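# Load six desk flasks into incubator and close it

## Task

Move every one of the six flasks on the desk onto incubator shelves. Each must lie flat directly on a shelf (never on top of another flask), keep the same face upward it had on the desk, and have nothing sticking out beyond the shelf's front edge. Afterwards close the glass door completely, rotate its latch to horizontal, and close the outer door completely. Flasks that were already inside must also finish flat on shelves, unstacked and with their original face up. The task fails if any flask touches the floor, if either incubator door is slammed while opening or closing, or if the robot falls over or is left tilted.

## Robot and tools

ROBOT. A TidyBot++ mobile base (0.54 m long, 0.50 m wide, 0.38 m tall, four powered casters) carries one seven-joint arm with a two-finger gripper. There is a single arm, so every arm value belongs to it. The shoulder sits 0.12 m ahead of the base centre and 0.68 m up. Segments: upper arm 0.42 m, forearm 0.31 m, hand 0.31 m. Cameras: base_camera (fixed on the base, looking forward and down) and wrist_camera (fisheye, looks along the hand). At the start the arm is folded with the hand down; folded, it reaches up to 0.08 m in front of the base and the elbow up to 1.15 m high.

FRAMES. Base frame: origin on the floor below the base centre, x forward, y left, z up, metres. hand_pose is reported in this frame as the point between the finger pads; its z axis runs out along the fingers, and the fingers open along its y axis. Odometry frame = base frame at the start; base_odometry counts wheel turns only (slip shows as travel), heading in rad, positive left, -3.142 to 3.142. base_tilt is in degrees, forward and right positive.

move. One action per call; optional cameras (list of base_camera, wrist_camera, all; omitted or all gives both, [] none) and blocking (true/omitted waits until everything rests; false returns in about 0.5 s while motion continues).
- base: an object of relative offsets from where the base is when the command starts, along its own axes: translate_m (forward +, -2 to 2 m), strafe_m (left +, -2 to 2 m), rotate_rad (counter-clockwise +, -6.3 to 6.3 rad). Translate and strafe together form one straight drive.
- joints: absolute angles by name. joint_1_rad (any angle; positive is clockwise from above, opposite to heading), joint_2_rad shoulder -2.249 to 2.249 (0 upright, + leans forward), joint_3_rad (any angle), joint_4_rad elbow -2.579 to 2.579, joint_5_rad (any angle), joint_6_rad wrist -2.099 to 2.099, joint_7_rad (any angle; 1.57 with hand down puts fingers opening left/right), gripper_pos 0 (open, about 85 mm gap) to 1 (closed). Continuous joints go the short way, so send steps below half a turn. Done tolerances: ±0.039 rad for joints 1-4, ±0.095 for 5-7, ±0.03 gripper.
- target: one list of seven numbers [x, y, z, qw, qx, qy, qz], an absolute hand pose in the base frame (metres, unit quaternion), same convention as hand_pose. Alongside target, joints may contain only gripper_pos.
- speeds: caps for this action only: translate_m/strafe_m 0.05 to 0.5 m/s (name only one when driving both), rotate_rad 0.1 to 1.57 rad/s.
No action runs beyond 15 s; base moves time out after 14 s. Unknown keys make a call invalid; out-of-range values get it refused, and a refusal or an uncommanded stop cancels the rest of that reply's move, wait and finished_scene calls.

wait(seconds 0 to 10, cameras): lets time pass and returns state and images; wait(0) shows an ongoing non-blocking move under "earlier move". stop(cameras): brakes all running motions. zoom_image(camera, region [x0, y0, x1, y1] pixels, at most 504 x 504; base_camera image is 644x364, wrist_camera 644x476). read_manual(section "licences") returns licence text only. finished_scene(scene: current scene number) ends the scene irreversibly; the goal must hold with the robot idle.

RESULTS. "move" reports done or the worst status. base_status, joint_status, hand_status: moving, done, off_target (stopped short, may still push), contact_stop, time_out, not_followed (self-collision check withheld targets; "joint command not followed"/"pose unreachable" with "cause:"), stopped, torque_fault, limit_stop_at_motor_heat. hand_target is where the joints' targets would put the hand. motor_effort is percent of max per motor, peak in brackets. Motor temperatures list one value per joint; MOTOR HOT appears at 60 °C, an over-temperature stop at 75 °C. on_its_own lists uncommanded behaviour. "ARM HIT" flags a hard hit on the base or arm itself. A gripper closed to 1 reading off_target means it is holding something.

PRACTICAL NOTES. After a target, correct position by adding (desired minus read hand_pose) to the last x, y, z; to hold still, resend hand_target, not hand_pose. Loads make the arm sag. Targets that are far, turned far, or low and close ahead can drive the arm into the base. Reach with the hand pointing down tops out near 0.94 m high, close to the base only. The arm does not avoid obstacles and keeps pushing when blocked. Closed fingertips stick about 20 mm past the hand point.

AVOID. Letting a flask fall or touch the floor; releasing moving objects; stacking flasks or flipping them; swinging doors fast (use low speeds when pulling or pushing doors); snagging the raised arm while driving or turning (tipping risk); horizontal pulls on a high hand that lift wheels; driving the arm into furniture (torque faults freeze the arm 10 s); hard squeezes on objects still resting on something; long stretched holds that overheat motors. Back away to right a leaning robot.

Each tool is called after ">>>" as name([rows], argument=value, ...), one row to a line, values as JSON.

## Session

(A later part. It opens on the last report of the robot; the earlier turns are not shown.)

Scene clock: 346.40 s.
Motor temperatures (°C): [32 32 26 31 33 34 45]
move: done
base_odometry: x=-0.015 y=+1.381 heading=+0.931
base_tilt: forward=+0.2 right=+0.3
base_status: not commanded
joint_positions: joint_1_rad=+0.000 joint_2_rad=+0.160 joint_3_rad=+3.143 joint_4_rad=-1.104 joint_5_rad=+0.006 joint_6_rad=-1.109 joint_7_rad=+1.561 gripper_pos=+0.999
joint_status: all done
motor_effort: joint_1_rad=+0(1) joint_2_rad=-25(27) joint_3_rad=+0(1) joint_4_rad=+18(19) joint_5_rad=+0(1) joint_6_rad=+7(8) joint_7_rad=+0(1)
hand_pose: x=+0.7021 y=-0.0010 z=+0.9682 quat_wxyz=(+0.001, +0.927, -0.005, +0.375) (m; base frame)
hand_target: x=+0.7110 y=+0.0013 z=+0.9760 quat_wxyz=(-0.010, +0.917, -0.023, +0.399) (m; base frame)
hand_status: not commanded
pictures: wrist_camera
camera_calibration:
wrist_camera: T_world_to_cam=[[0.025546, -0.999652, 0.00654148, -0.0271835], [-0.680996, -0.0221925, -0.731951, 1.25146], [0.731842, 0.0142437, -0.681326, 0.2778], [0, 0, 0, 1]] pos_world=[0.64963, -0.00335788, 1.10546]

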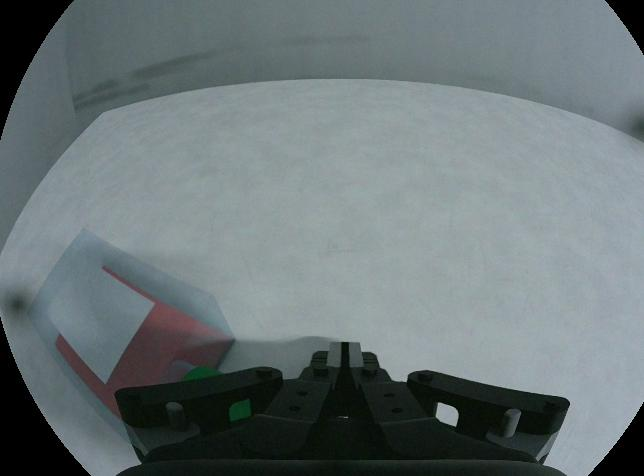

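>>> move(base={"strafe_m": 0.08}, speeds={"strafe_m": 0.07}, cameras=["wrist_camera"])

>>> move(base={"strafe_m": 0.05}, speeds={"strafe_m": 0.07}, cameras=["wrist_camera"])

Scene clock: 348.17 s.
Motor temperatures (°C): [32 32 26 31 33 34 45]
move: done
base_odometry: x=-0.079 y=+1.430 heading=+0.931
base_tilt: forward=+0.1 right=+0.5
base_status: done
joint_positions: joint_1_rad=+0.000 joint_2_rad=+0.159 joint_3_rad=+3.143 joint_4_rad=-1.106 joint_5_rad=+0.006 joint_6_rad=-1.107 joint_7_rad=+1.561 gripper_pos=+0.999
joint_status: not commanded
motor_effort: joint_1_rad=+0(4) joint_2_rad=-24(26) joint_3_rad=+0(3) joint_4_rad=+18(19) joint_5_rad=+0(2) joint_6_rad=+7(7) joint_7_rad=+0(1)
hand_pose: x=+0.7021 y=-0.0010 z=+0.9680 quat_wxyz=(+0.001, +0.927, -0.005, +0.375) (m; base frame)
hand_target: x=+0.7110 y=+0.0013 z=+0.9760 quat_wxyz=(-0.010, +0.917, -0.023, +0.399) (m; base frame)
hand_status: not commanded
pictures: wrist_camera
camera_calibration:
wrist_camera: T_world_to_cam=[[0.0256103, -0.99965, 0.00663375, -0.0273231], [-0.680423, -0.0222927, -0.732481, 1.25146], [0.732372, 0.0142453, -0.680755, 0.276764], [0, 0, 0, 1]] pos_world=[0.649528, -0.00335758, 1.10526]

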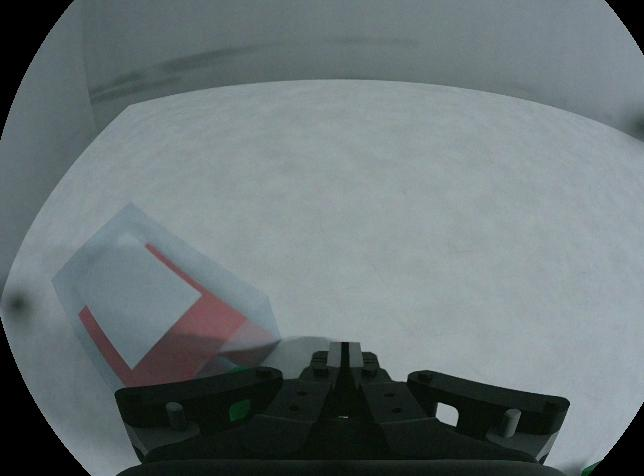

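Scene clock: 349.37 s.
Motor temperatures (°C): [32 32 26 31 33 34 45]
move: done
base_odometry: x=-0.119 y=+1.460 heading=+0.931
base_tilt: forward=+0.1 right=+0.3
base_status: done
joint_positions: joint_1_rad=+0.001 joint_2_rad=+0.159 joint_3_rad=+3.143 joint_4_rad=-1.107 joint_5_rad=+0.006 joint_6_rad=-1.106 joint_7_rad=+1.561 gripper_pos=+0.999
joint_status: not commanded
motor_effort: joint_1_rad=+0(4) joint_2_rad=-24(25) joint_3_rad=+0(2) joint_4_rad=+18(18) joint_5_rad=+0(2) joint_6_rad=+7(7) joint_7_rad=+0(1)
hand_pose: x=+0.7022 y=-0.0017 z=+0.9680 quat_wxyz=(+0.002, +0.927, -0.005, +0.375) (m; base frame)
hand_target: x=+0.7110 y=+0.0013 z=+0.9760 quat_wxyz=(-0.010, +0.917, -0.023, +0.399) (m; base frame)
hand_status: not commanded
pictures: wrist_camera
camera_calibration:
wrist_camera: T_world_to_cam=[[0.0243351, -0.999682, 0.00660942, -0.0271692], [-0.680199, -0.0214024, -0.732715, 1.25156], [0.732623, 0.013335, -0.680504, 0.276334], [0, 0, 0, 1]] pos_world=[0.649522, -0.00405911, 1.10526]

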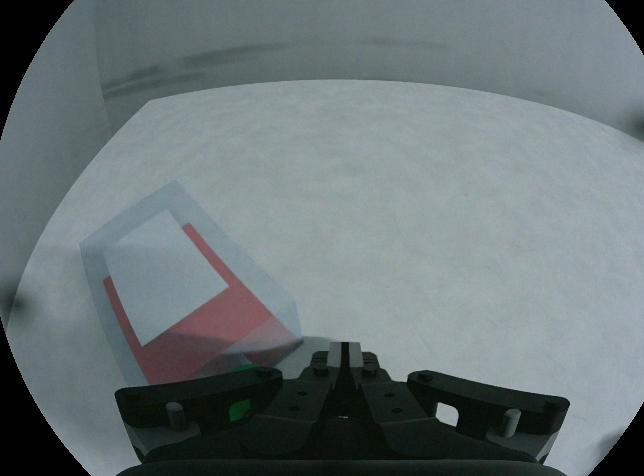

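>>> move(base={"strafe_m": 0.05, "translate_m": -0.015}, speeds={"strafe_m": 0.07}, cameras=["wrist_camera"])

Scene clock: 351.00 s.
Motor temperatures (°C): [32 32 26 31 33 34 45]
move: done
base_odometry: x=-0.168 y=+1.478 heading=+0.931
base_tilt: forward=+0.0 right=+0.3
base_status: done
joint_positions: joint_1_rad=+0.001 joint_2_rad=+0.159 joint_3_rad=+3.143 joint_4_rad=-1.108 joint_5_rad=+0.006 joint_6_rad=-1.105 joint_7_rad=+1.561 gripper_pos=+0.999
joint_status: not commanded
motor_effort: joint_1_rad=-1(3) joint_2_rad=-24(27) joint_3_rad=+0(2) joint_4_rad=+18(19) joint_5_rad=+0(2) joint_6_rad=+7(7) joint_7_rad=-1(2)
hand_pose: x=+0.7021 y=-0.0018 z=+0.9680 quat_wxyz=(+0.002, +0.927, -0.005, +0.375) (m; base frame)
hand_target: x=+0.7110 y=+0.0013 z=+0.9760 quat_wxyz=(-0.010, +0.917, -0.023, +0.399) (m; base frame)
hand_status: not commanded
pictures: wrist_camera
camera_calibration:
wrist_camera: T_world_to_cam=[[0.024191, -0.999685, 0.00661293, -0.0270765], [-0.679942, -0.0213022, -0.732956, 1.25152], [0.732866, 0.0132345, -0.680244, 0.275896], [0, 0, 0, 1]] pos_world=[0.64942, -0.00405929, 1.10516]

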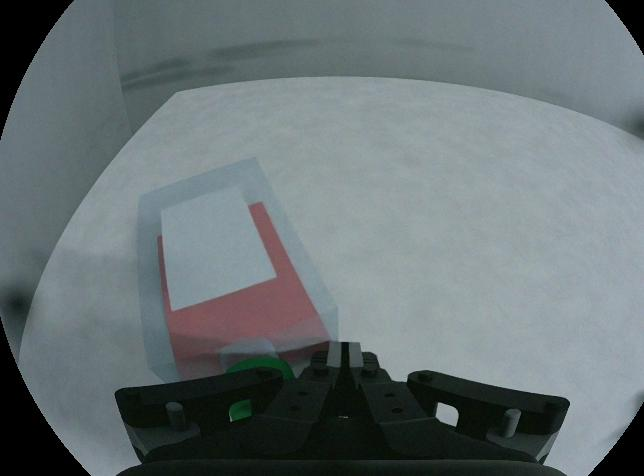

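>>> move(base={"strafe_m": 0.03, "translate_m": -0.012}, speeds={"strafe_m": 0.07}, cameras=["wrist_camera"])

Scene clock: 352.27 s.
Motor temperatures (°C): [32 32 26 31 33 34 45]
move: done
base_odometry: x=-0.200 y=+1.486 heading=+0.931
base_tilt: forward=+0.1 right=+0.4
base_status: done
joint_positions: joint_1_rad=+0.001 joint_2_rad=+0.158 joint_3_rad=+3.143 joint_4_rad=-1.108 joint_5_rad=+0.006 joint_6_rad=-1.105 joint_7_rad=+1.561 gripper_pos=+0.999
joint_status: not commanded
motor_effort: joint_1_rad=+0(3) joint_2_rad=-25(26) joint_3_rad=+0(2) joint_4_rad=+18(19) joint_5_rad=-1(2) joint_6_rad=+7(8) joint_7_rad=+0(1)
hand_pose: x=+0.7019 y=-0.0018 z=+0.9680 quat_wxyz=(+0.002, +0.927, -0.005, +0.376) (m; base frame)
hand_target: x=+0.7110 y=+0.0013 z=+0.9760 quat_wxyz=(-0.010, +0.917, -0.023, +0.399) (m; base frame)
hand_status: not commanded
pictures: wrist_camera
camera_calibration:
wrist_camera: T_world_to_cam=[[0.0240475, -0.999689, 0.00661891, -0.0270852], [-0.679688, -0.0212044, -0.733194, 1.25148], [0.733107, 0.0131327, -0.679987, 0.275604], [0, 0, 0, 1]] pos_world=[0.649218, -0.00415945, 1.10516]

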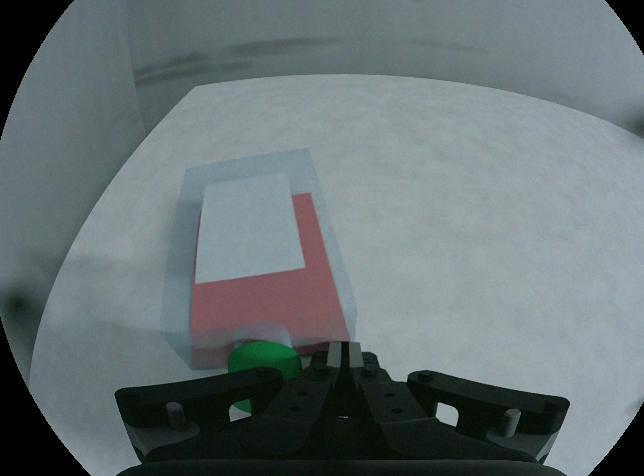

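>>> move(joints={"joint_2_rad": 0.06, "joint_4_rad": -1.03, "joint_6_rad": -1.22}, cameras=[])

>>> move(base={"translate_m": 0.023, "strafe_m": -0.146, "rotate_rad": 0.251}, speeds={"strafe_m": 0.15, "rotate_rad": 0.3}, joints={"gripper_pos": 0.5}, cameras=["wrist_camera"])

Scene clock: 354.23 s.
Motor temperatures (°C): [32 32 26 31 33 34 45]
move: done
base_odometry: x=-0.200 y=+1.486 heading=+0.931
base_tilt: forward=+0.0 right=+0.3
base_status: not commanded
joint_positions: joint_1_rad=+0.001 joint_2_rad=+0.059 joint_3_rad=+3.143 joint_4_rad=-1.033 joint_5_rad=+0.006 joint_6_rad=-1.168 joint_7_rad=+1.561 gripper_pos=+0.999
joint_status: all done
motor_effort: joint_1_rad=-1(1) joint_2_rad=-21(29) joint_3_rad=+0(1) joint_4_rad=+18(20) joint_5_rad=-1(1) joint_6_rad=+8(8) joint_7_rad=+0(1)
hand_pose: x=+0.6632 y=-0.0018 z=+1.0486 quat_wxyz=(+0.001, +0.904, -0.006, +0.427) (m; base frame)
hand_target: x=+0.6530 y=+0.0013 z=+1.0375 quat_wxyz=(-0.010, +0.915, -0.023, +0.404) (m; base frame)
hand_status: not commanded
pictures: none
No camera images: "cameras" was empty.

Scene clock: 355.90 s.
Motor temperatures (°C): [32 32 26 31 33 34 45]
move: done
base_odometry: x=-0.069 y=+1.418 heading=+1.183
base_tilt: forward=+0.1 right=+0.3
base_status: done
joint_positions: joint_1_rad=+0.004 joint_2_rad=+0.060 joint_3_rad=+3.144 joint_4_rad=-1.033 joint_5_rad=+0.006 joint_6_rad=-1.168 joint_7_rad=+1.561 gripper_pos=+0.500
joint_status: all done
motor_effort: joint_1_rad=-1(3) joint_2_rad=-21(23) joint_3_rad=+0(3) joint_4_rad=+18(19) joint_5_rad=-1(2) joint_6_rad=+8(8) joint_7_rad=+0(2)
hand_pose: x=+0.6633 y=-0.0035 z=+1.0484 quat_wxyz=(+0.002, +0.904, -0.007, +0.426) (m; base frame)
hand_target: x=+0.6530 y=+0.0013 z=+1.0375 quat_wxyz=(-0.010, +0.915, -0.023, +0.404) (m; base frame)
hand_status: not commanded
pictures: wrist_camera
camera_calibration:
wrist_camera: T_world_to_cam=[[0.0197277, -0.999762, 0.00933579, -0.0283191], [-0.594342, -0.0192354, -0.803982, 1.30177], [0.80397, 0.0103121, -0.59458, 0.222017], [0, 0, 0, 1]] pos_world=[0.595758, -0.00556179, 1.17887]

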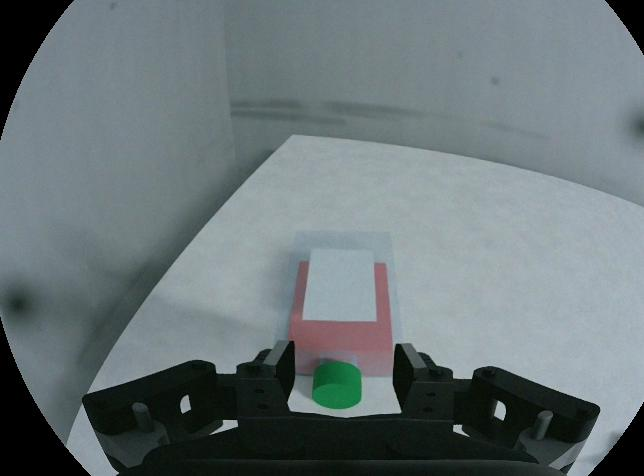

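>>> move(base={"translate_m": 0.007, "strafe_m": 0.003}, joints={"joint_2_rad": 0.075, "joint_4_rad": -1.18, "joint_6_rad": -0.97}, cameras=["wrist_camera"])

Scene clock: 357.23 s.
Motor temperatures (°C): [32 32 26 31 33 34 45]
move: done
base_odometry: x=-0.069 y=+1.425 heading=+1.183
base_tilt: forward=+0.1 right=+0.3
base_status: done
joint_positions: joint_1_rad=+0.003 joint_2_rad=+0.074 joint_3_rad=+3.144 joint_4_rad=-1.164 joint_5_rad=+0.006 joint_6_rad=-1.038 joint_7_rad=+1.561 gripper_pos=+0.500
joint_status: all done
motor_effort: joint_1_rad=+0(2) joint_2_rad=-23(24) joint_3_rad=+0(2) joint_4_rad=+19(21) joint_5_rad=-1(1) joint_6_rad=+8(9) joint_7_rad=+1(1)
hand_pose: x=+0.6843 y=-0.0034 z=+1.0021 quat_wxyz=(+0.002, +0.908, -0.007, +0.419) (m; base frame)
hand_target: x=+0.6964 y=+0.0013 z=+1.0096 quat_wxyz=(-0.011, +0.897, -0.023, +0.442) (m; base frame)
hand_status: not commanded
pictures: wrist_camera
camera_calibration:
wrist_camera: T_world_to_cam=[[0.0207794, -0.999742, 0.00919707, -0.0288439], [-0.607267, -0.0199286, -0.794248, 1.27608], [0.794226, 0.0109189, -0.607525, 0.197308], [0, 0, 0, 1]] pos_world=[0.618813, -0.00556048, 1.13366]

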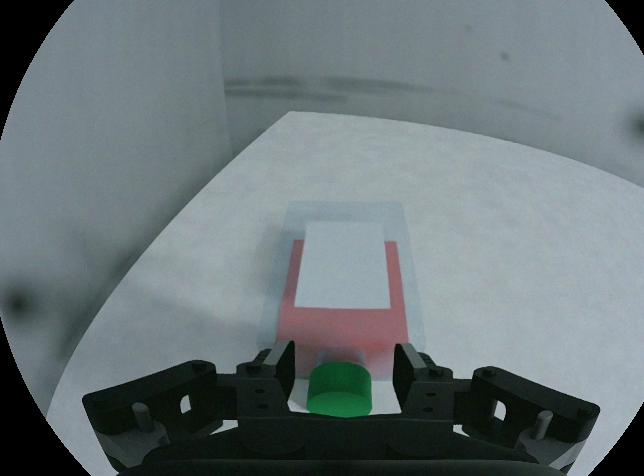

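>>> move(joints={"joint_2_rad": 0.075, "joint_4_rad": -1.272, "joint_6_rad": -0.865}, cameras=["wrist_camera"])

Scene clock: 358.53 s.
Motor temperatures (°C): [32 32 26 31 33 34 45]
move: done
base_odometry: x=-0.069 y=+1.425 heading=+1.183
base_tilt: forward=+0.0 right=+0.4
base_status: not commanded
joint_positions: joint_1_rad=+0.003 joint_2_rad=+0.077 joint_3_rad=+3.144 joint_4_rad=-1.257 joint_5_rad=+0.006 joint_6_rad=-0.938 joint_7_rad=+1.561 gripper_pos=+0.500
joint_status: all done
motor_effort: joint_1_rad=-1(1) joint_2_rad=-23(25) joint_3_rad=+0(1) joint_4_rad=+19(20) joint_5_rad=+0(1) joint_6_rad=+8(9) joint_7_rad=+0(1)
hand_pose: x=+0.6949 y=-0.0034 z=+0.9747 quat_wxyz=(+0.002, +0.907, -0.006, +0.422) (m; base frame)
hand_target: x=+0.7065 y=+0.0013 z=+0.9849 quat_wxyz=(-0.011, +0.894, -0.023, +0.448) (m; base frame)
hand_status: not commanded
pictures: wrist_camera
camera_calibration:
wrist_camera: T_world_to_cam=[[0.0212704, -0.999728, 0.00952558, -0.0293624], [-0.602765, -0.0204248, -0.797657, 1.26088], [0.797635, 0.0112248, -0.603036, 0.165544], [0, 0, 0, 1]] pos_world=[0.628597, -0.00545938, 1.10586]

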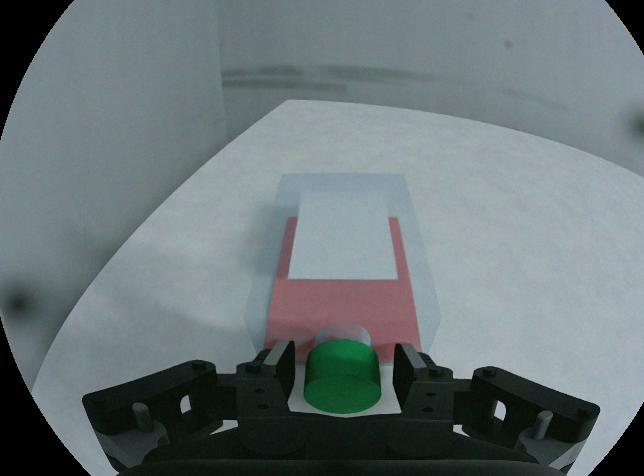

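>>> move(joints={"gripper_pos": 0.62}, cameras=[])

>>> move(joints={"gripper_pos": 0.7}, cameras=[])

>>> move(joints={"gripper_pos": 0.85}, cameras=["wrist_camera"])

Scene clock: 359.20 s.
Motor temperatures (°C): [32 32 26 31 33 34 45]
move: done
base_odometry: x=-0.069 y=+1.425 heading=+1.183
base_tilt: forward=+0.0 right=+0.3
base_status: not commanded
joint_positions: joint_1_rad=+0.003 joint_2_rad=+0.077 joint_3_rad=+3.144 joint_4_rad=-1.257 joint_5_rad=+0.006 joint_6_rad=-0.937 joint_7_rad=+1.561 gripper_pos=+0.620
joint_status: all done
motor_effort: joint_1_rad=-1(1) joint_2_rad=-23(23) joint_3_rad=+0(1) joint_4_rad=+19(20) joint_5_rad=+0(1) joint_6_rad=+8(8) joint_7_rad=+0(1)
hand_pose: x=+0.6950 y=-0.0034 z=+0.9748 quat_wxyz=(+0.002, +0.907, -0.006, +0.422) (m; base frame)
hand_target: x=+0.7065 y=+0.0013 z=+0.9849 quat_wxyz=(-0.011, +0.894, -0.023, +0.448) (m; base frame)
hand_status: not commanded
pictures: none
No camera images: "cameras" was empty.

Scene clock: 359.70 s.
Motor temperatures (°C): [32 32 26 31 33 34 45]
move: done
base_odometry: x=-0.069 y=+1.425 heading=+1.183
base_tilt: forward=+0.0 right=+0.3
base_status: not commanded
joint_positions: joint_1_rad=+0.003 joint_2_rad=+0.077 joint_3_rad=+3.144 joint_4_rad=-1.257 joint_5_rad=+0.006 joint_6_rad=-0.936 joint_7_rad=+1.561 gripper_pos=+0.679
joint_status: all done
motor_effort: joint_1_rad=+0(1) joint_2_rad=-23(23) joint_3_rad=+0(1) joint_4_rad=+19(20) joint_5_rad=+0(1) joint_6_rad=+8(8) joint_7_rad=+1(1)
hand_pose: x=+0.6953 y=-0.0034 z=+0.9752 quat_wxyz=(+0.002, +0.906, -0.006, +0.423) (m; base frame)
hand_target: x=+0.7065 y=+0.0013 z=+0.9849 quat_wxyz=(-0.011, +0.894, -0.023, +0.448) (m; base frame)
hand_status: not commanded
pictures: none
No camera images: "cameras" was empty.

Scene clock: 360.27 s.
Motor temperatures (°C): [32 32 26 31 33 34 45]
move: off_target
base_odometry: x=-0.069 y=+1.425 heading=+1.183
base_tilt: forward=+0.0 right=+0.5
base_status: not commanded
joint_positions: joint_1_rad=+0.003 joint_2_rad=+0.077 joint_3_rad=+3.144 joint_4_rad=-1.257 joint_5_rad=+0.006 joint_6_rad=-0.935 joint_7_rad=+1.561 gripper_pos=+0.684
joint_status: gripper_pos off_target (ended at +0.684, target +0.850)
motor_effort: joint_1_rad=+0(1) joint_2_rad=-23(23) joint_3_rad=+0(1) joint_4_rad=+19(20) joint_5_rad=+0(1) joint_6_rad=+8(8) joint_7_rad=-1(1)
hand_pose: x=+0.6953 y=-0.0034 z=+0.9752 quat_wxyz=(+0.002, +0.906, -0.006, +0.423) (m; base frame)
hand_target: x=+0.7065 y=+0.0013 z=+0.9849 quat_wxyz=(-0.011, +0.894, -0.023, +0.448) (m; base frame)
hand_status: not commanded
pictures: wrist_camera
camera_calibration:
wrist_camera: T_world_to_cam=[[0.0212492, -0.999728, 0.00957301, -0.0294095], [-0.601008, -0.0204252, -0.798982, 1.26168], [0.798961, 0.0112243, -0.601278, 0.162855], [0, 0, 0, 1]] pos_world=[0.62879, -0.00545938, 1.10626]

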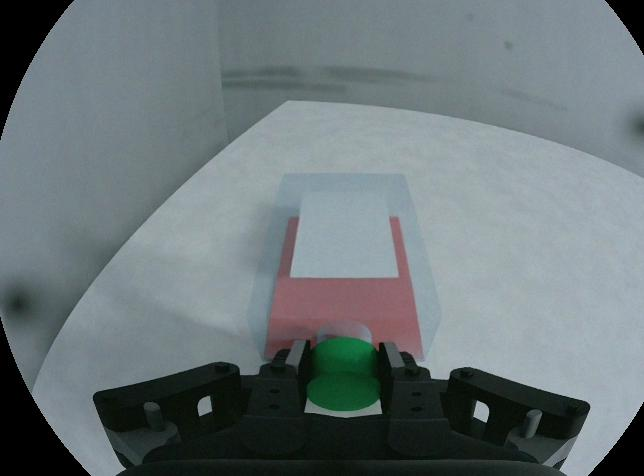

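>>> move(joints={"joint_2_rad": 0.08, "joint_4_rad": -0.96, "joint_6_rad": -1.29}, cameras=["wrist_camera"])

>>> move(base={"translate_m": -0.581, "strafe_m": 0.149, "rotate_rad": -1.829}, speeds={"translate_m": 0.28, "rotate_rad": 0.55}, cameras=["wrist_camera"])

Scene clock: 362.27 s.
Motor temperatures (°C): [32 32 26 31 33 34 45]
move: done
base_odometry: x=-0.069 y=+1.425 heading=+1.183
base_tilt: forward=+0.0 right=+0.4
base_status: not commanded
joint_positions: joint_1_rad=+0.003 joint_2_rad=+0.083 joint_3_rad=+3.144 joint_4_rad=-0.974 joint_5_rad=+0.006 joint_6_rad=-1.221 joint_7_rad=+1.561 gripper_pos=+0.684
joint_status: all done
motor_effort: joint_1_rad=-1(1) joint_2_rad=-23(26) joint_3_rad=+1(1) joint_4_rad=+18(22) joint_5_rad=-1(1) joint_6_rad=+8(9) joint_7_rad=+1(1)
hand_pose: x=+0.6642 y=-0.0034 z=+1.0531 quat_wxyz=(+0.002, +0.908, -0.007, +0.418) (m; base frame)
hand_target: x=+0.6495 y=+0.0013 z=+1.0461 quat_wxyz=(-0.010, +0.918, -0.023, +0.395) (m; base frame)
hand_status: not commanded
pictures: wrist_camera
camera_calibration:
wrist_camera: T_world_to_cam=[[0.0198497, -0.999765, 0.00875513, -0.0278241], [-0.608926, -0.0190343, -0.792998, 1.30416], [0.792978, 0.0104096, -0.609161, 0.246757], [0, 0, 0, 1]] pos_world=[0.599016, -0.00556252, 1.18475]

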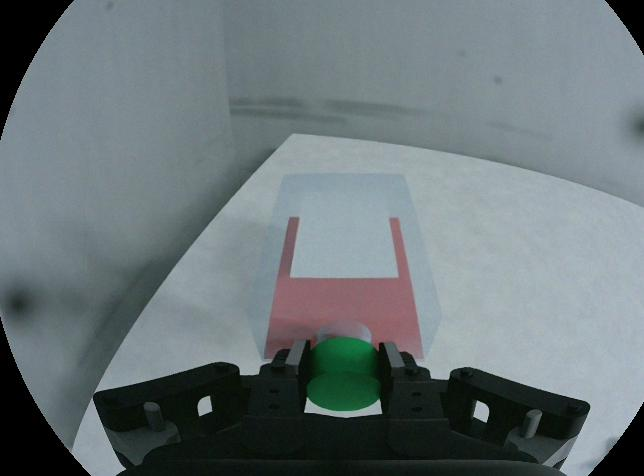

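Scene clock: 366.27 s.
Motor temperatures (°C): [32 32 26 31 33 34 45]
move: done
base_odometry: x=-0.427 y=+0.943 heading=-0.645
base_tilt: forward=+0.0 right=+0.3
base_status: done
joint_positions: joint_1_rad=+0.004 joint_2_rad=+0.090 joint_3_rad=+3.144 joint_4_rad=-0.974 joint_5_rad=+0.006 joint_6_rad=-1.225 joint_7_rad=+1.561 gripper_pos=+0.684
joint_status: not commanded
motor_effort: joint_1_rad=-1(3) joint_2_rad=-23(27) joint_3_rad=+1(2) joint_4_rad=+18(19) joint_5_rad=-1(2) joint_6_rad=+8(9) joint_7_rad=+1(2)
hand_pose: x=+0.6663 y=-0.0036 z=+1.0485 quat_wxyz=(+0.002, +0.910, -0.007, +0.413) (m; base frame)
hand_target: x=+0.6495 y=+0.0013 z=+1.0461 quat_wxyz=(-0.010, +0.918, -0.023, +0.395) (m; base frame)
hand_status: not commanded
pictures: wrist_camera
camera_calibration:
wrist_camera: T_world_to_cam=[[0.0195167, -0.999773, 0.00850275, -0.0275588], [-0.61709, -0.0187366, -0.78667, 1.30061], [0.786651, 0.0101062, -0.617315, 0.255237], [0, 0, 0, 1]] pos_world=[0.602346, -0.00576302, 1.18094]

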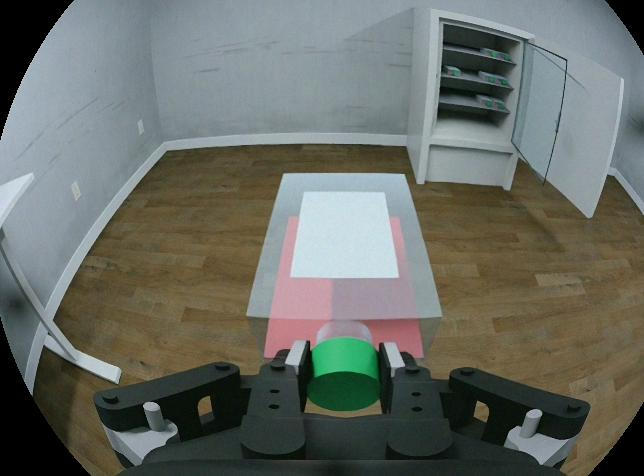

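>>> move(base={"translate_m": 1.22, "strafe_m": -0.85}, speeds={"translate_m": 0.4})

Scene clock: 373.97 s.
Motor temperatures (°C): [32 32 26 31 33 34 45]
move: done
base_odometry: x=+0.037 y=-0.470 heading=-0.646
base_tilt: forward=+0.1 right=+0.3
base_status: done
joint_positions: joint_1_rad=+0.003 joint_2_rad=+0.090 joint_3_rad=+3.144 joint_4_rad=-0.973 joint_5_rad=+0.006 joint_6_rad=-1.226 joint_7_rad=+1.561 gripper_pos=+0.684
joint_status: not commanded
motor_effort: joint_1_rad=+0(3) joint_2_rad=-22(25) joint_3_rad=+1(2) joint_4_rad=+18(19) joint_5_rad=-1(2) joint_6_rad=+8(9) joint_7_rad=+0(2)
hand_pose: x=+0.6660 y=-0.0034 z=+1.0485 quat_wxyz=(+0.002, +0.911, -0.007, +0.413) (m; base frame)
hand_target: x=+0.6495 y=+0.0013 z=+1.0461 quat_wxyz=(-0.010, +0.918, -0.023, +0.395) (m; base frame)
hand_status: not commanded
pictures: base_camera, wrist_camera
camera_calibration:
wrist_camera: T_world_to_cam=[[0.0200253, -0.999764, 0.0084693, -0.0275234], [-0.617803, -0.0190339, -0.786102, 1.30031], [0.786078, 0.0105096, -0.618038, 0.25651], [0, 0, 0, 1]] pos_world=[0.602251, -0.00546264, 1.18094]

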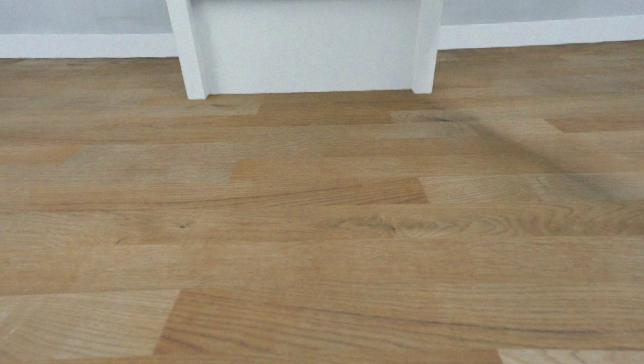

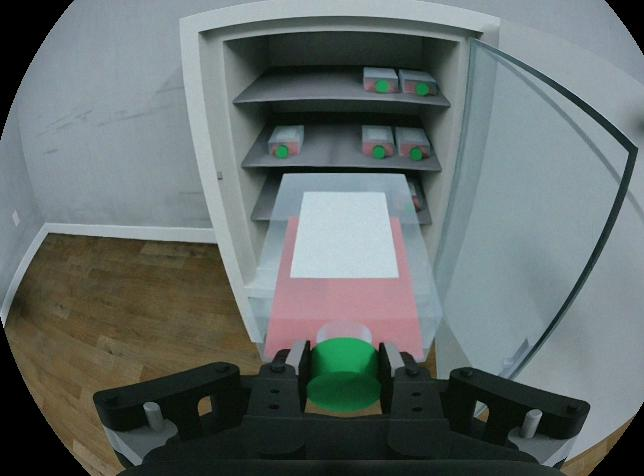

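>>> move(base={"strafe_m": 0.036, "rotate_rad": -0.008}, joints={"joint_2_rad": 0.22, "joint_4_rad": -1.606, "joint_6_rad": -0.378}, cameras=[])

>>> move(base={"translate_m": 0.48}, speeds={"translate_m": 0.2}, cameras=["wrist_camera"])

Scene clock: 377.00 s.
Motor temperatures (°C): [32 32 26 31 33 34 45]
move: done
base_odometry: x=+0.059 y=-0.441 heading=-0.654
base_tilt: forward=+0.1 right=+0.3
base_status: done
joint_positions: joint_1_rad=-0.003 joint_2_rad=+0.225 joint_3_rad=+3.141 joint_4_rad=-1.592 joint_5_rad=+0.006 joint_6_rad=-0.455 joint_7_rad=+1.561 gripper_pos=+0.684
joint_status: all done
motor_effort: joint_1_rad=+0(4) joint_2_rad=-29(32) joint_3_rad=+0(3) joint_4_rad=+20(23) joint_5_rad=+0(2) joint_6_rad=+9(10) joint_7_rad=+0(1)
hand_pose: x=+0.7556 y=+0.0027 z=+0.8145 quat_wxyz=(-0.001, +0.907, -0.001, +0.421) (m; base frame)
hand_target: x=+0.7660 y=+0.0013 z=+0.8289 quat_wxyz=(-0.011, +0.892, -0.023, +0.452) (m; base frame)
hand_status: not commanded
pictures: none
No camera images: "cameras" was empty.

Scene clock: 380.10 s.
Motor temperatures (°C): [32 32 26 31 33 34 45]
move: done
base_odometry: x=+0.440 y=-0.733 heading=-0.653
base_tilt: forward=+0.1 right=+0.3
base_status: done
joint_positions: joint_1_rad=-0.003 joint_2_rad=+0.232 joint_3_rad=+3.141 joint_4_rad=-1.594 joint_5_rad=+0.006 joint_6_rad=-0.449 joint_7_rad=+1.561 gripper_pos=+0.684
joint_status: not commanded
motor_effort: joint_1_rad=-1(1) joint_2_rad=-29(33) joint_3_rad=+0(1) joint_4_rad=+20(21) joint_5_rad=-1(1) joint_6_rad=+9(9) joint_7_rad=+0(1)
hand_pose: x=+0.7572 y=+0.0027 z=+0.8107 quat_wxyz=(-0.001, +0.908, -0.001, +0.420) (m; base frame)
hand_target: x=+0.7660 y=+0.0013 z=+0.8289 quat_wxyz=(-0.011, +0.892, -0.023, +0.452) (m; base frame)
hand_status: not commanded
pictures: wrist_camera
camera_calibration:
wrist_camera: T_world_to_cam=[[0.0331792, -0.999408, 0.00907285, -0.0317406], [-0.605412, -0.0273202, -0.795443, 1.16804], [0.79522, 0.0208994, -0.60596, 0.0210535], [0, 0, 0, 1]] pos_world=[0.691458, -0.00025066, 0.942157]

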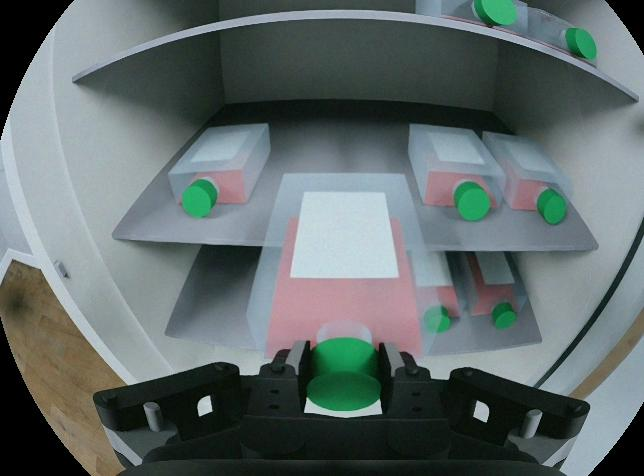

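>>> move(base={"translate_m": 0.13, "strafe_m": 0.007}, speeds={"translate_m": 0.12}, cameras=[])

>>> move(joints={"joint_2_rad": 0.22, "joint_4_rad": -1.662, "joint_6_rad": -0.322}, cameras=["wrist_camera"])

Scene clock: 382.30 s.
Motor temperatures (°C): [32 32 26 31 33 34 45]
move: done
base_odometry: x=+0.548 y=-0.806 heading=-0.654
base_tilt: forward=+0.1 right=+0.3
base_status: done
joint_positions: joint_1_rad=-0.003 joint_2_rad=+0.232 joint_3_rad=+3.141 joint_4_rad=-1.595 joint_5_rad=+0.006 joint_6_rad=-0.448 joint_7_rad=+1.561 gripper_pos=+0.684
joint_status: not commanded
motor_effort: joint_1_rad=+0(2) joint_2_rad=-29(32) joint_3_rad=+0(1) joint_4_rad=+20(21) joint_5_rad=+0(1) joint_6_rad=+9(9) joint_7_rad=+1(1)
hand_pose: x=+0.7571 y=+0.0027 z=+0.8102 quat_wxyz=(-0.001, +0.908, -0.001, +0.420) (m; base frame)
hand_target: x=+0.7660 y=+0.0013 z=+0.8289 quat_wxyz=(-0.011, +0.892, -0.023, +0.452) (m; base frame)
hand_status: not commanded
pictures: none
No camera images: "cameras" was empty.

Scene clock: 383.33 s.
Motor temperatures (°C): [32 32 26 31 33 34 45]
move: done
base_odometry: x=+0.548 y=-0.806 heading=-0.654
base_tilt: forward=+0.0 right=+0.3
base_status: not commanded
joint_positions: joint_1_rad=-0.003 joint_2_rad=+0.232 joint_3_rad=+3.141 joint_4_rad=-1.653 joint_5_rad=+0.006 joint_6_rad=-0.394 joint_7_rad=+1.561 gripper_pos=+0.684
joint_status: all done
motor_effort: joint_1_rad=+0(1) joint_2_rad=-29(31) joint_3_rad=+0(0) joint_4_rad=+20(21) joint_5_rad=-1(1) joint_6_rad=+8(9) joint_7_rad=+0(1)
hand_pose: x=+0.7512 y=+0.0028 z=+0.7919 quat_wxyz=(-0.001, +0.908, -0.001, +0.418) (m; base frame)
hand_target: x=+0.7610 y=+0.0013 z=+0.8119 quat_wxyz=(-0.011, +0.892, -0.023, +0.452) (m; base frame)
hand_status: not commanded
pictures: wrist_camera
camera_calibration:
wrist_camera: T_world_to_cam=[[0.0335732, -0.999397, 0.00890786, -0.0315075], [-0.608625, -0.0275139, -0.792981, 1.14985], [0.792747, 0.0212013, -0.609182, 0.0188146], [0, 0, 0, 1]] pos_world=[0.685973, -0.000250444, 0.923554]

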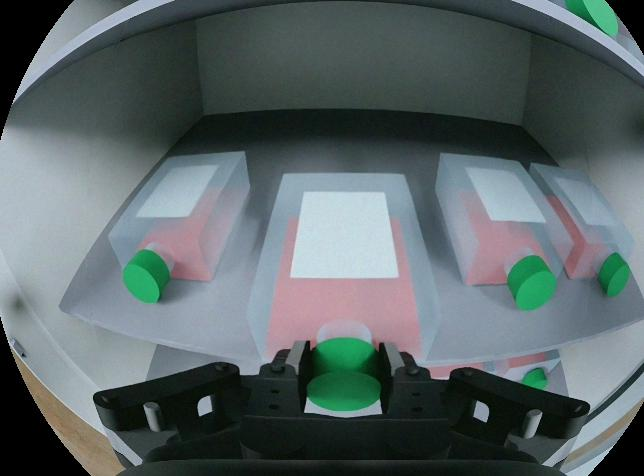

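>>> move(base={"translate_m": 0.046}, speeds={"translate_m": 0.1}, cameras=["wrist_camera"])

>>> move(joints={"joint_4_rad": -1.697, "joint_6_rad": -0.288}, cameras=["wrist_camera"])

Scene clock: 384.47 s.
Motor temperatures (°C): [32 32 26 31 33 34 45]
move: done
base_odometry: x=+0.585 y=-0.834 heading=-0.653
base_tilt: forward=+0.1 right=+0.3
base_status: done
joint_positions: joint_1_rad=-0.003 joint_2_rad=+0.231 joint_3_rad=+3.141 joint_4_rad=-1.653 joint_5_rad=+0.006 joint_6_rad=-0.393 joint_7_rad=+1.561 gripper_pos=+0.684
joint_status: not commanded
motor_effort: joint_1_rad=+0(3) joint_2_rad=-29(33) joint_3_rad=+0(2) joint_4_rad=+19(21) joint_5_rad=-1(1) joint_6_rad=+8(9) joint_7_rad=+0(1)
hand_pose: x=+0.7513 y=+0.0027 z=+0.7924 quat_wxyz=(-0.001, +0.908, -0.001, +0.419) (m; base frame)
hand_target: x=+0.7610 y=+0.0013 z=+0.8119 quat_wxyz=(-0.011, +0.892, -0.023, +0.452) (m; base frame)
hand_status: not commanded
pictures: wrist_camera
camera_calibration:
wrist_camera: T_world_to_cam=[[0.0334974, -0.999399, 0.00889107, -0.0314411], [-0.607215, -0.0274167, -0.794064, 1.15022], [0.793831, 0.0212003, -0.607769, 0.0171548], [0, 0, 0, 1]] pos_world=[0.685867, -0.000250737, 0.924055]

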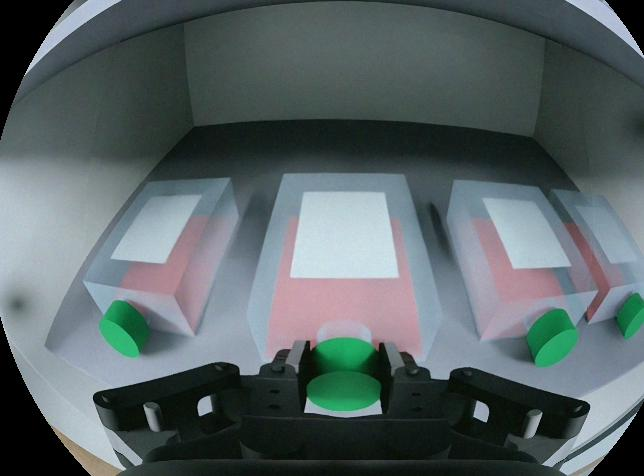

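Scene clock: 385.17 s.
Motor temperatures (°C): [32 32 26 31 33 34 45]
move: done
base_odometry: x=+0.585 y=-0.834 heading=-0.653
base_tilt: forward=+0.0 right=+0.3
base_status: not commanded
joint_positions: joint_1_rad=-0.003 joint_2_rad=+0.231 joint_3_rad=+3.141 joint_4_rad=-1.687 joint_5_rad=+0.006 joint_6_rad=-0.359 joint_7_rad=+1.561 gripper_pos=+0.684
joint_status: all done
motor_effort: joint_1_rad=+0(1) joint_2_rad=-29(30) joint_3_rad=+0(0) joint_4_rad=+19(21) joint_5_rad=+0(1) joint_6_rad=+8(9) joint_7_rad=+1(1)
hand_pose: x=+0.7478 y=+0.0028 z=+0.7824 quat_wxyz=(-0.001, +0.908, -0.001, +0.419) (m; base frame)
hand_target: x=+0.7573 y=+0.0013 z=+0.8013 quat_wxyz=(-0.011, +0.892, -0.023, +0.451) (m; base frame)
hand_status: not commanded
pictures: wrist_camera
camera_calibration:
wrist_camera: T_world_to_cam=[[0.033715, -0.999392, 0.008845, -0.031244], [-0.607208, -0.0275123, -0.794066, 1.14014], [0.793827, 0.0214012, -0.607767, 0.0137128], [0, 0, 0, 1]] pos_world=[0.682468, -0.000150694, 0.913955]

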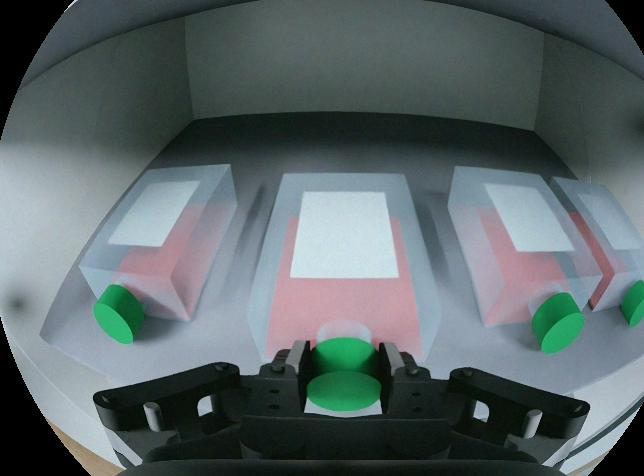

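>>> move(joints={"joint_4_rad": -1.711, "joint_6_rad": -0.275}, cameras=[])

>>> move(joints={"joint_4_rad": -1.726, "joint_6_rad": -0.262}, cameras=["wrist_camera"])

Scene clock: 385.83 s.
Motor temperatures (°C): [32 32 26 31 33 34 45]
move: done
base_odometry: x=+0.585 y=-0.834 heading=-0.653
base_tilt: forward=+0.1 right=+0.3
base_status: not commanded
joint_positions: joint_1_rad=-0.003 joint_2_rad=+0.231 joint_3_rad=+3.141 joint_4_rad=-1.699 joint_5_rad=+0.006 joint_6_rad=-0.346 joint_7_rad=+1.561 gripper_pos=+0.684
joint_status: all done
motor_effort: joint_1_rad=-1(1) joint_2_rad=-29(29) joint_3_rad=+0(0) joint_4_rad=+19(20) joint_5_rad=+0(1) joint_6_rad=+8(8) joint_7_rad=+0(1)
hand_pose: x=+0.7468 y=+0.0028 z=+0.7792 quat_wxyz=(-0.001, +0.908, -0.001, +0.420) (m; base frame)
hand_target: x=+0.7556 y=+0.0013 z=+0.7969 quat_wxyz=(-0.011, +0.892, -0.023, +0.451) (m; base frame)
hand_status: not commanded
pictures: none
No camera images: "cameras" was empty.

Scene clock: 386.40 s.
Motor temperatures (°C): [32 32 26 31 33 34 45]
move: done
base_odometry: x=+0.585 y=-0.834 heading=-0.653
base_tilt: forward=+0.0 right=+0.3
base_status: not commanded
joint_positions: joint_1_rad=-0.003 joint_2_rad=+0.231 joint_3_rad=+3.141 joint_4_rad=-1.709 joint_5_rad=+0.006 joint_6_rad=-0.330 joint_7_rad=+1.561 gripper_pos=+0.684
joint_status: all done
motor_effort: joint_1_rad=-1(1) joint_2_rad=-29(29) joint_3_rad=+0(1) joint_4_rad=+19(19) joint_5_rad=+0(1) joint_6_rad=+8(8) joint_7_rad=-1(1)
hand_pose: x=+0.7469 y=+0.0029 z=+0.7782 quat_wxyz=(-0.001, +0.906, -0.001, +0.423) (m; base frame)
hand_target: x=+0.7535 y=+0.0013 z=+0.7920 quat_wxyz=(-0.011, +0.893, -0.023, +0.450) (m; base frame)
hand_status: not commanded
pictures: wrist_camera
camera_calibration:
wrist_camera: T_world_to_cam=[[0.0337827, -0.999387, 0.00913817, -0.0314423], [-0.600733, -0.0276124, -0.798973, 1.1351], [0.798736, 0.0215018, -0.601297, 0.00326585], [0, 0, 0, 1]] pos_world=[0.680343, -0.000150513, 0.909162]

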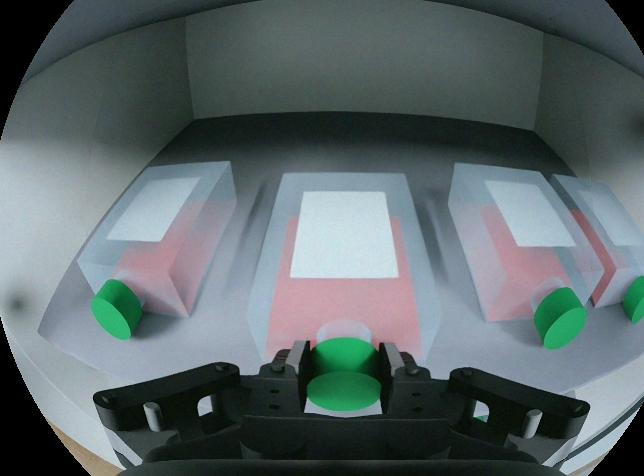

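>>> move(joints={"gripper_pos": 0.66}, cameras=[])

>>> move(joints={"gripper_pos": 0.5}, cameras=[])

>>> move(base={"translate_m": -0.05}, speeds={"translate_m": 0.08}, cameras=["wrist_camera"])

Scene clock: 387.17 s.
Motor temperatures (°C): [32 32 26 31 33 34 45]
move: done
base_odometry: x=+0.585 y=-0.834 heading=-0.653
base_tilt: forward=+0.1 right=+0.3
base_status: not commanded
joint_positions: joint_1_rad=-0.003 joint_2_rad=+0.231 joint_3_rad=+3.141 joint_4_rad=-1.709 joint_5_rad=+0.006 joint_6_rad=-0.330 joint_7_rad=+1.561 gripper_pos=+0.659
joint_status: all done
motor_effort: joint_1_rad=+0(1) joint_2_rad=-29(29) joint_3_rad=+0(0) joint_4_rad=+19(20) joint_5_rad=-1(1) joint_6_rad=+8(8) joint_7_rad=+1(1)
hand_pose: x=+0.7469 y=+0.0028 z=+0.7781 quat_wxyz=(-0.001, +0.906, -0.001, +0.423) (m; base frame)
hand_target: x=+0.7535 y=+0.0013 z=+0.7920 quat_wxyz=(-0.011, +0.893, -0.023, +0.450) (m; base frame)
hand_status: not commanded
pictures: none
No camera images: "cameras" was empty.

Scene clock: 387.77 s.
Motor temperatures (°C): [32 32 26 31 33 34 45]
move: done
base_odometry: x=+0.585 y=-0.834 heading=-0.653
base_tilt: forward=+0.1 right=+0.3
base_status: not commanded
joint_positions: joint_1_rad=-0.003 joint_2_rad=+0.231 joint_3_rad=+3.141 joint_4_rad=-1.709 joint_5_rad=+0.006 joint_6_rad=-0.329 joint_7_rad=+1.561 gripper_pos=+0.500
joint_status: all done
motor_effort: joint_1_rad=-1(1) joint_2_rad=-28(29) joint_3_rad=+0(0) joint_4_rad=+19(19) joint_5_rad=-1(1) joint_6_rad=+8(8) joint_7_rad=+1(1)
hand_pose: x=+0.7469 y=+0.0028 z=+0.7782 quat_wxyz=(-0.001, +0.906, -0.001, +0.423) (m; base frame)
hand_target: x=+0.7535 y=+0.0013 z=+0.7920 quat_wxyz=(-0.011, +0.893, -0.023, +0.450) (m; base frame)
hand_status: not commanded
pictures: none
No camera images: "cameras" was empty.

Scene clock: 388.90 s.
Motor temperatures (°C): [32 32 26 31 33 34 45]
move: done
base_odometry: x=+0.545 y=-0.804 heading=-0.654
base_tilt: forward=+0.0 right=+0.4
base_status: done
joint_positions: joint_1_rad=-0.003 joint_2_rad=+0.227 joint_3_rad=+3.141 joint_4_rad=-1.711 joint_5_rad=+0.006 joint_6_rad=-0.328 joint_7_rad=+1.561 gripper_pos=+0.500
joint_status: not commanded
motor_effort: joint_1_rad=-1(2) joint_2_rad=-28(32) joint_3_rad=+0(1) joint_4_rad=+19(20) joint_5_rad=+0(1) joint_6_rad=+8(8) joint_7_rad=+0(1)
hand_pose: x=+0.7461 y=+0.0028 z=+0.7798 quat_wxyz=(-0.001, +0.906, -0.001, +0.424) (m; base frame)
hand_target: x=+0.7535 y=+0.0013 z=+0.7920 quat_wxyz=(-0.011, +0.893, -0.023, +0.450) (m; base frame)
hand_status: not commanded
pictures: wrist_camera
camera_calibration:
wrist_camera: T_world_to_cam=[[0.0336935, -0.99939, 0.00916492, -0.0313793], [-0.598224, -0.0275128, -0.800857, 1.13558], [0.800621, 0.021501, -0.598786, 0.00156851], [0, 0, 0, 1]] pos_world=[0.679132, -0.000150815, 0.910664]

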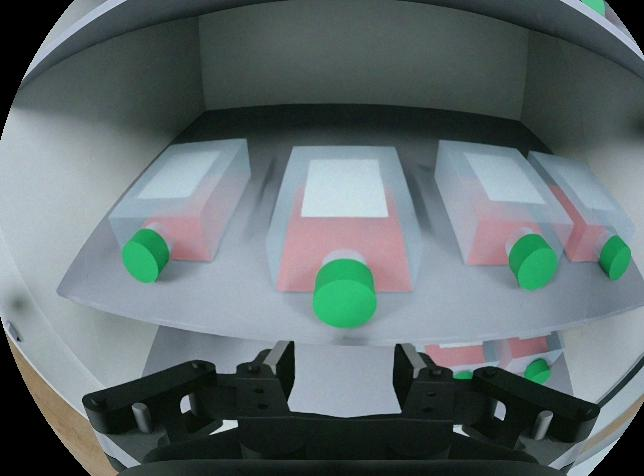

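>>> move(joints={"gripper_pos": 1.0}, cameras=[])

>>> move(base={"translate_m": 0.044}, speeds={"translate_m": 0.06}, cameras=["wrist_camera"])

>>> move(base={"translate_m": -0.06}, speeds={"translate_m": 0.15}, cameras=["wrist_camera"])

Scene clock: 390.07 s.
Motor temperatures (°C): [32 32 26 31 33 34 45]
move: done
base_odometry: x=+0.545 y=-0.804 heading=-0.654
base_tilt: forward=+0.1 right=+0.3
base_status: not commanded
joint_positions: joint_1_rad=-0.003 joint_2_rad=+0.227 joint_3_rad=+3.141 joint_4_rad=-1.711 joint_5_rad=+0.006 joint_6_rad=-0.328 joint_7_rad=+1.561 gripper_pos=+0.999
joint_status: all done
motor_effort: joint_1_rad=+0(1) joint_2_rad=-28(28) joint_3_rad=+0(0) joint_4_rad=+19(19) joint_5_rad=-1(1) joint_6_rad=+8(8) joint_7_rad=+0(2)
hand_pose: x=+0.7461 y=+0.0028 z=+0.7798 quat_wxyz=(-0.001, +0.906, -0.001, +0.424) (m; base frame)
hand_target: x=+0.7535 y=+0.0013 z=+0.7920 quat_wxyz=(-0.011, +0.893, -0.023, +0.450) (m; base frame)
hand_status: not commanded
pictures: none
No camera images: "cameras" was empty.

Scene clock: 391.27 s.
Motor temperatures (°C): [32 32 26 31 33 34 45]
move: done
base_odometry: x=+0.580 y=-0.831 heading=-0.653
base_tilt: forward=+0.0 right=+0.3
base_status: done
joint_positions: joint_1_rad=-0.003 joint_2_rad=+0.226 joint_3_rad=+3.141 joint_4_rad=-1.711 joint_5_rad=+0.006 joint_6_rad=-0.328 joint_7_rad=+1.561 gripper_pos=+0.999
joint_status: not commanded
motor_effort: joint_1_rad=-1(3) joint_2_rad=-28(30) joint_3_rad=+0(1) joint_4_rad=+19(20) joint_5_rad=-1(1) joint_6_rad=+8(8) joint_7_rad=+0(1)
hand_pose: x=+0.7460 y=+0.0028 z=+0.7802 quat_wxyz=(-0.001, +0.905, -0.001, +0.424) (m; base frame)
hand_target: x=+0.7535 y=+0.0013 z=+0.7920 quat_wxyz=(-0.011, +0.893, -0.023, +0.450) (m; base frame)
hand_status: not commanded
pictures: wrist_camera
camera_calibration:
wrist_camera: T_world_to_cam=[[0.0336859, -0.99939, 0.00919157, -0.0314942], [-0.597598, -0.0275129, -0.801323, 1.1357], [0.801088, 0.0215005, -0.598161, 0.00102631], [0, 0, 0, 1]] pos_world=[0.67893, -0.000250814, 0.910965]

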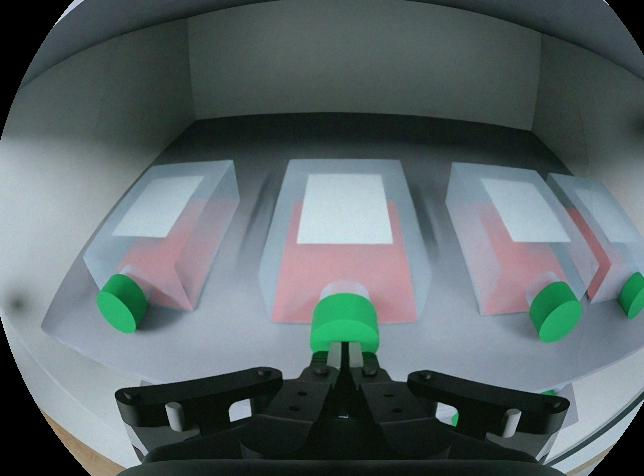

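Scene clock: 392.27 s.
Motor temperatures (°C): [32 32 26 31 33 34 45]
move: done
base_odometry: x=+0.532 y=-0.794 heading=-0.653
base_tilt: forward=+0.1 right=+0.3
base_status: done
joint_positions: joint_1_rad=-0.003 joint_2_rad=+0.223 joint_3_rad=+3.141 joint_4_rad=-1.712 joint_5_rad=+0.006 joint_6_rad=-0.327 joint_7_rad=+1.561 gripper_pos=+0.999
joint_status: not commanded
motor_effort: joint_1_rad=+0(2) joint_2_rad=-28(31) joint_3_rad=+0(1) joint_4_rad=+19(20) joint_5_rad=+0(1) joint_6_rad=+8(8) joint_7_rad=+0(1)
hand_pose: x=+0.7457 y=+0.0028 z=+0.7818 quat_wxyz=(-0.001, +0.905, -0.001, +0.426) (m; base frame)
hand_target: x=+0.7535 y=+0.0013 z=+0.7920 quat_wxyz=(-0.011, +0.893, -0.023, +0.450) (m; base frame)
hand_status: not commanded
pictures: wrist_camera
camera_calibration:
wrist_camera: T_world_to_cam=[[0.0336574, -0.99939, 0.00929984, -0.031566], [-0.595015, -0.0275135, -0.803244, 1.13646], [0.80301, 0.0215015, -0.595578, -0.00130597], [0, 0, 0, 1]] pos_world=[0.67832, -0.000250813, 0.912367]

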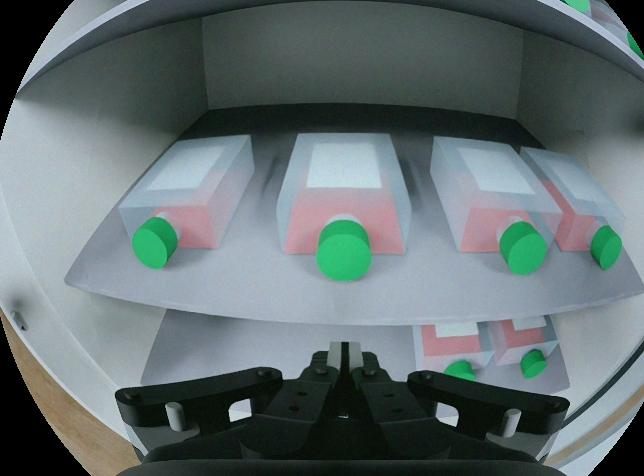

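>>> move(base={"translate_m": -0.6}, speeds={"translate_m": 0.4}, cameras=[])

>>> move(base={"rotate_rad": 1.578}, speeds={"rotate_rad": 0.9}, joints={"joint_2_rad": -0.3, "joint_4_rad": -0.8, "joint_6_rad": -1.94}, cameras=[])

>>> move(base={"translate_m": 1.33, "strafe_m": 0.92}, speeds={"translate_m": 0.4})

Scene clock: 395.47 s.
Motor temperatures (°C): [32 32 26 31 33 34 45]
move: done
base_odometry: x=+0.056 y=-0.429 heading=-0.654
base_tilt: forward=+0.1 right=+0.3
base_status: done
joint_positions: joint_1_rad=-0.002 joint_2_rad=+0.223 joint_3_rad=+3.141 joint_4_rad=-1.713 joint_5_rad=+0.006 joint_6_rad=-0.325 joint_7_rad=+1.561 gripper_pos=+0.999
joint_status: not commanded
motor_effort: joint_1_rad=-1(3) joint_2_rad=-28(31) joint_3_rad=+0(1) joint_4_rad=+19(20) joint_5_rad=-1(1) joint_6_rad=+8(8) joint_7_rad=-1(1)
hand_pose: x=+0.7457 y=+0.0023 z=+0.7815 quat_wxyz=(-0.001, +0.905, -0.001, +0.426) (m; base frame)
hand_target: x=+0.7535 y=+0.0013 z=+0.7920 quat_wxyz=(-0.011, +0.893, -0.023, +0.450) (m; base frame)
hand_status: not commanded
pictures: none
No camera images: "cameras" was empty.

Scene clock: 398.23 s.
Motor temperatures (°C): [32 32 26 31 33 34 45]
move: done
base_odometry: x=+0.056 y=-0.429 heading=+0.923
base_tilt: forward=+0.0 right=+0.4
base_status: done
joint_positions: joint_1_rad=+0.000 joint_2_rad=-0.303 joint_3_rad=+3.142 joint_4_rad=-0.809 joint_5_rad=+0.006 joint_6_rad=-1.866 joint_7_rad=+1.561 gripper_pos=+0.999
joint_status: all done
motor_effort: joint_1_rad=+0(5) joint_2_rad=+0(32) joint_3_rad=+1(3) joint_4_rad=+11(21) joint_5_rad=-1(1) joint_6_rad=+7(9) joint_7_rad=-1(2)
hand_pose: x=+0.3626 y=-0.0004 z=+1.1348 quat_wxyz=(+0.000, +0.927, -0.006, +0.375) (m; base frame)
hand_target: x=+0.3463 y=+0.0013 z=+1.1219 quat_wxyz=(-0.009, +0.939, -0.024, +0.344) (m; base frame)
hand_status: not commanded
pictures: none
No camera images: "cameras" was empty.

Scene clock: 403.40 s.
Motor temperatures (°C): [32 32 26 31 33 34 45]
move: done
base_odometry: x=+0.124 y=+1.186 heading=+0.924
base_tilt: forward=+0.0 right=+0.4
base_status: done
joint_positions: joint_1_rad=+0.000 joint_2_rad=-0.298 joint_3_rad=+3.142 joint_4_rad=-0.809 joint_5_rad=+0.006 joint_6_rad=-1.870 joint_7_rad=+1.561 gripper_pos=+0.999
joint_status: not commanded
motor_effort: joint_1_rad=+0(1) joint_2_rad=+0(3) joint_3_rad=+0(2) joint_4_rad=+11(12) joint_5_rad=-1(1) joint_6_rad=+7(8) joint_7_rad=+0(1)
hand_pose: x=+0.3636 y=-0.0004 z=+1.1328 quat_wxyz=(+0.000, +0.928, -0.006, +0.371) (m; base frame)
hand_target: x=+0.3463 y=+0.0013 z=+1.1219 quat_wxyz=(-0.009, +0.939, -0.024, +0.344) (m; base frame)
hand_status: not commanded
pictures: base_camera, wrist_camera
camera_calibration:
wrist_camera: T_world_to_cam=[[0.0235253, -0.999718, 0.0033453, -0.0147621], [-0.686483, -0.0185867, -0.726908, 1.13779], [0.726765, 0.0148042, -0.686726, 0.645704], [0, 0, 0, 1]] pos_world=[0.312144, -0.00316941, 1.27054]

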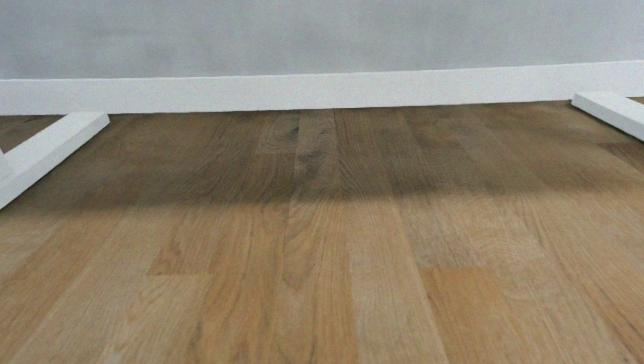

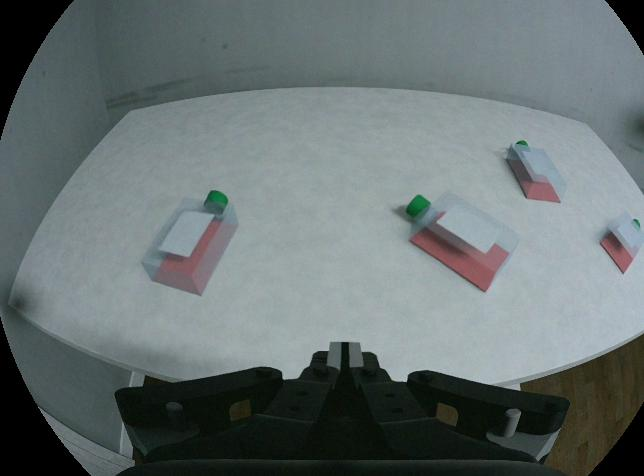

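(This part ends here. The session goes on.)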